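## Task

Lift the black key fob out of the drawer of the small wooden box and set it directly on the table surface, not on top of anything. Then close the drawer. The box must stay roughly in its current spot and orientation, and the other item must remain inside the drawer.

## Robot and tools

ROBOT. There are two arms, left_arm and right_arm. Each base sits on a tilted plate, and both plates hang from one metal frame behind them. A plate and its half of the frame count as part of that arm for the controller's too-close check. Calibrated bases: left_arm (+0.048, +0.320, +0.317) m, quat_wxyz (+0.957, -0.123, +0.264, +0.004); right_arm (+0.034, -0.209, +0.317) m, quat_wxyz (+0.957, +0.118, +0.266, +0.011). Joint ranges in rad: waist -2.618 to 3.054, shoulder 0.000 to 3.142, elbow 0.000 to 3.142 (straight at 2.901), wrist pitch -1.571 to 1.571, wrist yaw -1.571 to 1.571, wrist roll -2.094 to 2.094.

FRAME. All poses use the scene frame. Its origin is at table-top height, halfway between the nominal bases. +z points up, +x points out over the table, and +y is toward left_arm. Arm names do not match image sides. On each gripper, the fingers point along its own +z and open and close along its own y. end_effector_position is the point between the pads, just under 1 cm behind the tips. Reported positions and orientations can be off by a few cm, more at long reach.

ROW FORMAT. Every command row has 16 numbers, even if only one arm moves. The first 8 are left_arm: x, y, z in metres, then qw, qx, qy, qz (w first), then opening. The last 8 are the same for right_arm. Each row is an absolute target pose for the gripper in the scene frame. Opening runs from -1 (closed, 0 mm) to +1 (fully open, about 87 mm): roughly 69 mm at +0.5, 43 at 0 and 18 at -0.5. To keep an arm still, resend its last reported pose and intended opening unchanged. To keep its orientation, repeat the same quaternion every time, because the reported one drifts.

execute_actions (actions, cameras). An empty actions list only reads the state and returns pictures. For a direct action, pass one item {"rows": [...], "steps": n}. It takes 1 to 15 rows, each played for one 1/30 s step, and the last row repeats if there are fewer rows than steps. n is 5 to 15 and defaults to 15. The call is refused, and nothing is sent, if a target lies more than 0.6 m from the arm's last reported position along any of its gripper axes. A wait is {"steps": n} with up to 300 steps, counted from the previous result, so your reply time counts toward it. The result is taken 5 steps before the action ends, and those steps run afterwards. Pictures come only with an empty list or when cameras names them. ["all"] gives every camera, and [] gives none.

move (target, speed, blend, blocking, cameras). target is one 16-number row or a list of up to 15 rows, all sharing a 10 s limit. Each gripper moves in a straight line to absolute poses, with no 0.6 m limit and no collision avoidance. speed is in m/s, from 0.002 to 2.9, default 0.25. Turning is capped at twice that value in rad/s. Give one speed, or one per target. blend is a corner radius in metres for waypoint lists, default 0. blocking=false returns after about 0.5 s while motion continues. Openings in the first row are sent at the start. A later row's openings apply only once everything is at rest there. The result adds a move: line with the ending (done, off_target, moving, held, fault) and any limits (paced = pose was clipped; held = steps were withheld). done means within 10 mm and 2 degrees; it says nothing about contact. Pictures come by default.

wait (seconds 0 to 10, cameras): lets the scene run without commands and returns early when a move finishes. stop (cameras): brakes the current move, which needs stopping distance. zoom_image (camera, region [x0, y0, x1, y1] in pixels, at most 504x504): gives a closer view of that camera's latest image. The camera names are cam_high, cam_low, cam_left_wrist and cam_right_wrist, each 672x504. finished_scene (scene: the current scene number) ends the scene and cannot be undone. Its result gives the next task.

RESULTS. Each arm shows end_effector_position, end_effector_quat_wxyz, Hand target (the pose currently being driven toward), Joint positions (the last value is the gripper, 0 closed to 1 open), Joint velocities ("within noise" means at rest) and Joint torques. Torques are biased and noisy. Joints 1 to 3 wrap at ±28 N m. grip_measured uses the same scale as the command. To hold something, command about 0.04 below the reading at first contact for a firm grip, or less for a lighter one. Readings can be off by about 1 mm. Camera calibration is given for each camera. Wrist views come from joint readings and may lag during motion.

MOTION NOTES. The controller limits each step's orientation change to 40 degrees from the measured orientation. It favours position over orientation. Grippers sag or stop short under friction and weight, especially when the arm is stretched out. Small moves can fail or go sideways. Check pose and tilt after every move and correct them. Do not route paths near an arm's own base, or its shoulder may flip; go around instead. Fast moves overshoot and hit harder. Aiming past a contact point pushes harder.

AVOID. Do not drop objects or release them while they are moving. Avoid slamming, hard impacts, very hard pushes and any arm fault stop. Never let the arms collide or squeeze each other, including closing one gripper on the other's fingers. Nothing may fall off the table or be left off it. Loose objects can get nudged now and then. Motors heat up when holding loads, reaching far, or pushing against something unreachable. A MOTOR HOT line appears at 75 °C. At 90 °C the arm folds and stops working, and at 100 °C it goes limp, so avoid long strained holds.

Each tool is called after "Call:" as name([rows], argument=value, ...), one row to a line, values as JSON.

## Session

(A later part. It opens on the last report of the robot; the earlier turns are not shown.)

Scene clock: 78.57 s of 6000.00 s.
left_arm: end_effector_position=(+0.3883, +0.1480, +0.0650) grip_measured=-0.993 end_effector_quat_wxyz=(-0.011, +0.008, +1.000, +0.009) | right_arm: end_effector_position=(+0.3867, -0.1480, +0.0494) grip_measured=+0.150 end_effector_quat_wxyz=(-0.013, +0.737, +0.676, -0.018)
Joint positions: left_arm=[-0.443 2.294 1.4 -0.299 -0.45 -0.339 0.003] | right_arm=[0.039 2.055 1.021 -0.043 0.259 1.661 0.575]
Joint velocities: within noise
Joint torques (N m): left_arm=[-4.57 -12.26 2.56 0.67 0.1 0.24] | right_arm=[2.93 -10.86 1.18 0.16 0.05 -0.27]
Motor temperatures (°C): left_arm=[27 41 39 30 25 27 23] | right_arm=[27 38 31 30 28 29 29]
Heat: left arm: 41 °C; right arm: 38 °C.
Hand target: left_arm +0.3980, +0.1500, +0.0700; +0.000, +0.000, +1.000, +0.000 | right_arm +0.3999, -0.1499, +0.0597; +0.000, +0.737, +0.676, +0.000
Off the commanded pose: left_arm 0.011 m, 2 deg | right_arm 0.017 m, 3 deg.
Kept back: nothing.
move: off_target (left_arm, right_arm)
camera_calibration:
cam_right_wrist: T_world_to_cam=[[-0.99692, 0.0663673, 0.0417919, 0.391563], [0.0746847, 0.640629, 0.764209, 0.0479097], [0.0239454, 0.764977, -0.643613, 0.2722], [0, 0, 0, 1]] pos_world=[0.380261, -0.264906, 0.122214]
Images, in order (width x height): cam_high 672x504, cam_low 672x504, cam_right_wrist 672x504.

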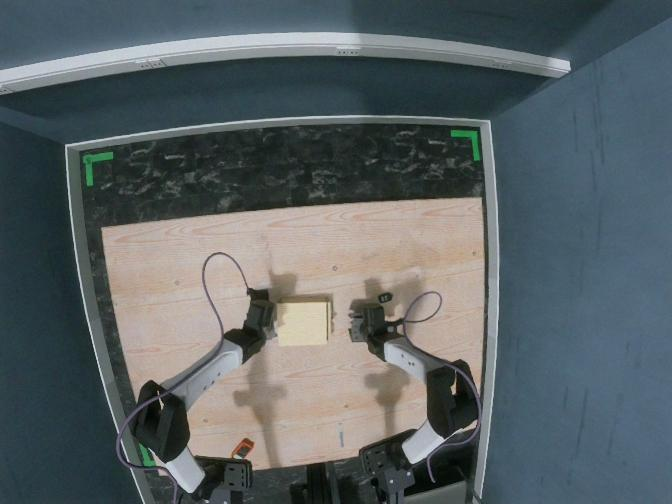

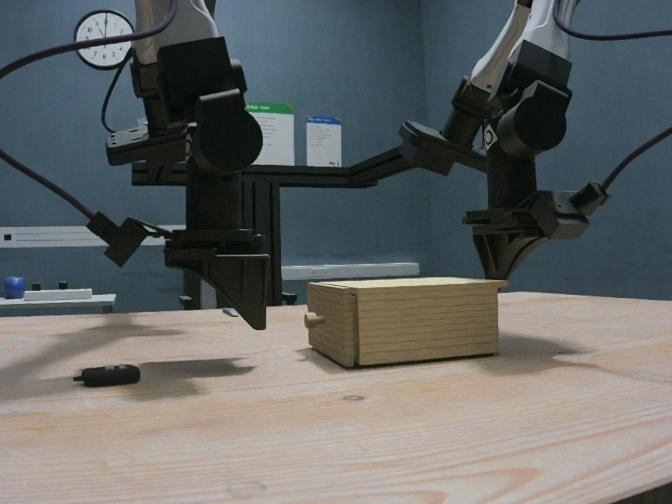

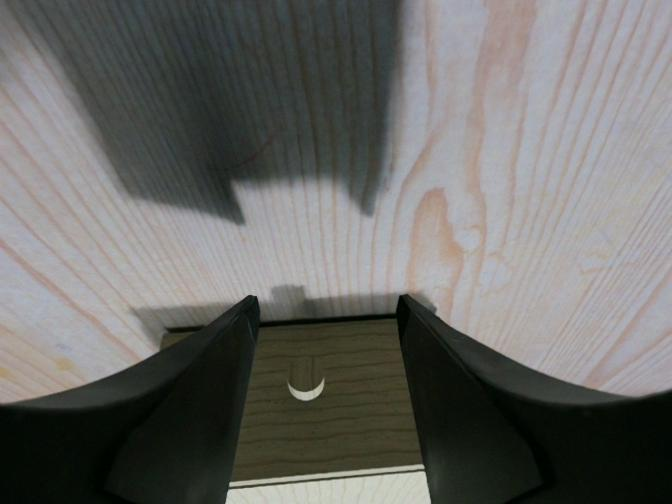

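Call:
move([
  [0.404, 0.113, 0.055, 0, 0, 1, 0, -1, 0.402, -0.085, 0.032, -0.0386, 0.7363, 0.6747, 0.0353, 0.15],
  [0.404, 0.110, 0.055, 0, 0, 1, 0, -1, 0.403, -0.040, 0.032, -0.0386, 0.7363, 0.6747, 0.0353, 0.15],
  [0.404, 0.110, 0.055, 0, 0, 1, 0, -1, 0.403, -0.033, 0.032, -0.0386, 0.7363, 0.6747, 0.0353, 0.15],
  [0.404, 0.150, 0.07, 0, 0, 1, 0, -1, 0.402, -0.140, 0.055, 0, 0.7363, 0.6747, 0, 0.15],
], speed=[0.15, 0.1, 0.015, 0.3], cameras=["cam_low", "cam_high"])

Call:
zoom_image(camera="cam_low", region=[250, 250, 510, 390])

Scene clock: 82.07 s of 6000.00 s.
left_arm: end_effector_position=(+0.3929, +0.1491, +0.0642) grip_measured=-0.993 end_effector_quat_wxyz=(-0.013, +0.008, +1.000, +0.010) | right_arm: end_effector_position=(+0.3940, -0.1382, +0.0449) grip_measured=+0.150 end_effector_quat_wxyz=(-0.006, +0.739, +0.673, -0.010)
Joint positions: left_arm=[-0.437 2.303 1.427 -0.32 -0.449 -0.335 0.003] | right_arm=[0.062 2.083 1.041 -0.019 0.27 1.682 0.575]
Joint velocities: within noise
Joint torques (N m): left_arm=[-4.77 -12.48 2.81 0.67 0.1 0.24] | right_arm=[3.3 -10.7 1.31 0.01 0.05 -0.26]
Motor temperatures (°C): left_arm=[28 42 39 29 25 27 23] | right_arm=[27 39 31 30 28 29 29]
Heat: left arm: 42 °C; right arm: 39 °C.
Hand target: left_arm +0.4040, +0.1501, +0.0700; +0.000, +0.000, +1.000, +0.000 | right_arm +0.4019, -0.1399, +0.0547; +0.000, +0.737, +0.676, +0.000
Off the commanded pose: left_arm 0.013 m, 2 deg | right_arm 0.013 m, 1 deg.
Kept back: nothing.
move: off_target (left_arm, right_arm)
Images, in order (width x height): cam_high 672x504, cam_low 672x504.

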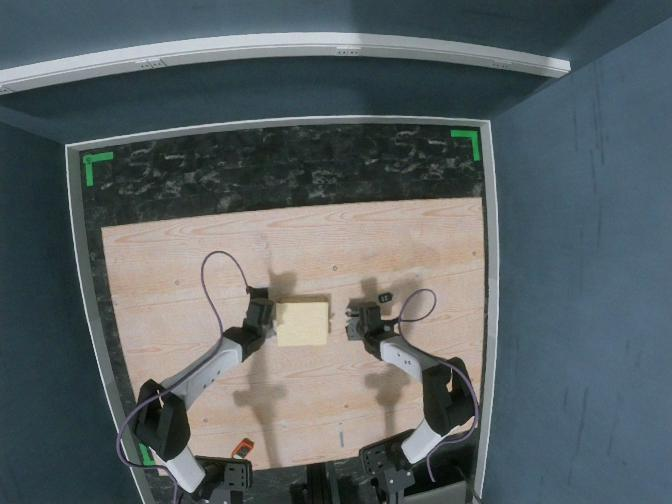

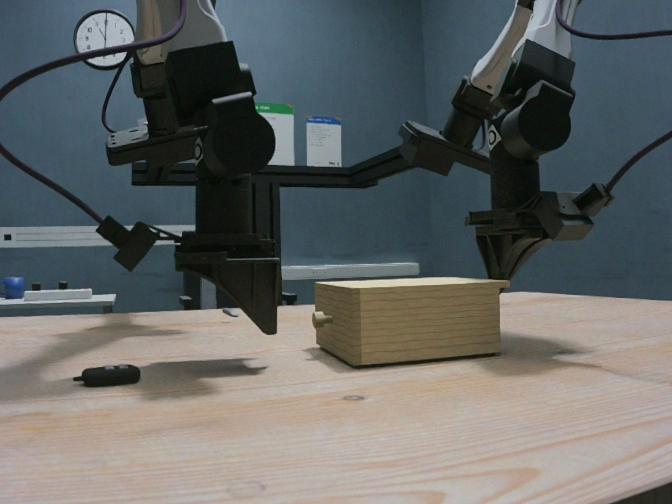

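Scaled by 1.938 from the camera's 672x504 image, which has a finer 960x720 frame.

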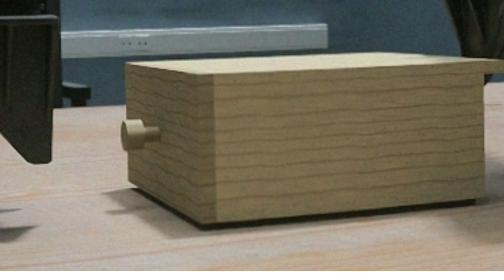

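Drawer is now fully shut, with the fob lying on the table.

Call:
finished_scene(scene=1)

The scene is finished: the task was done.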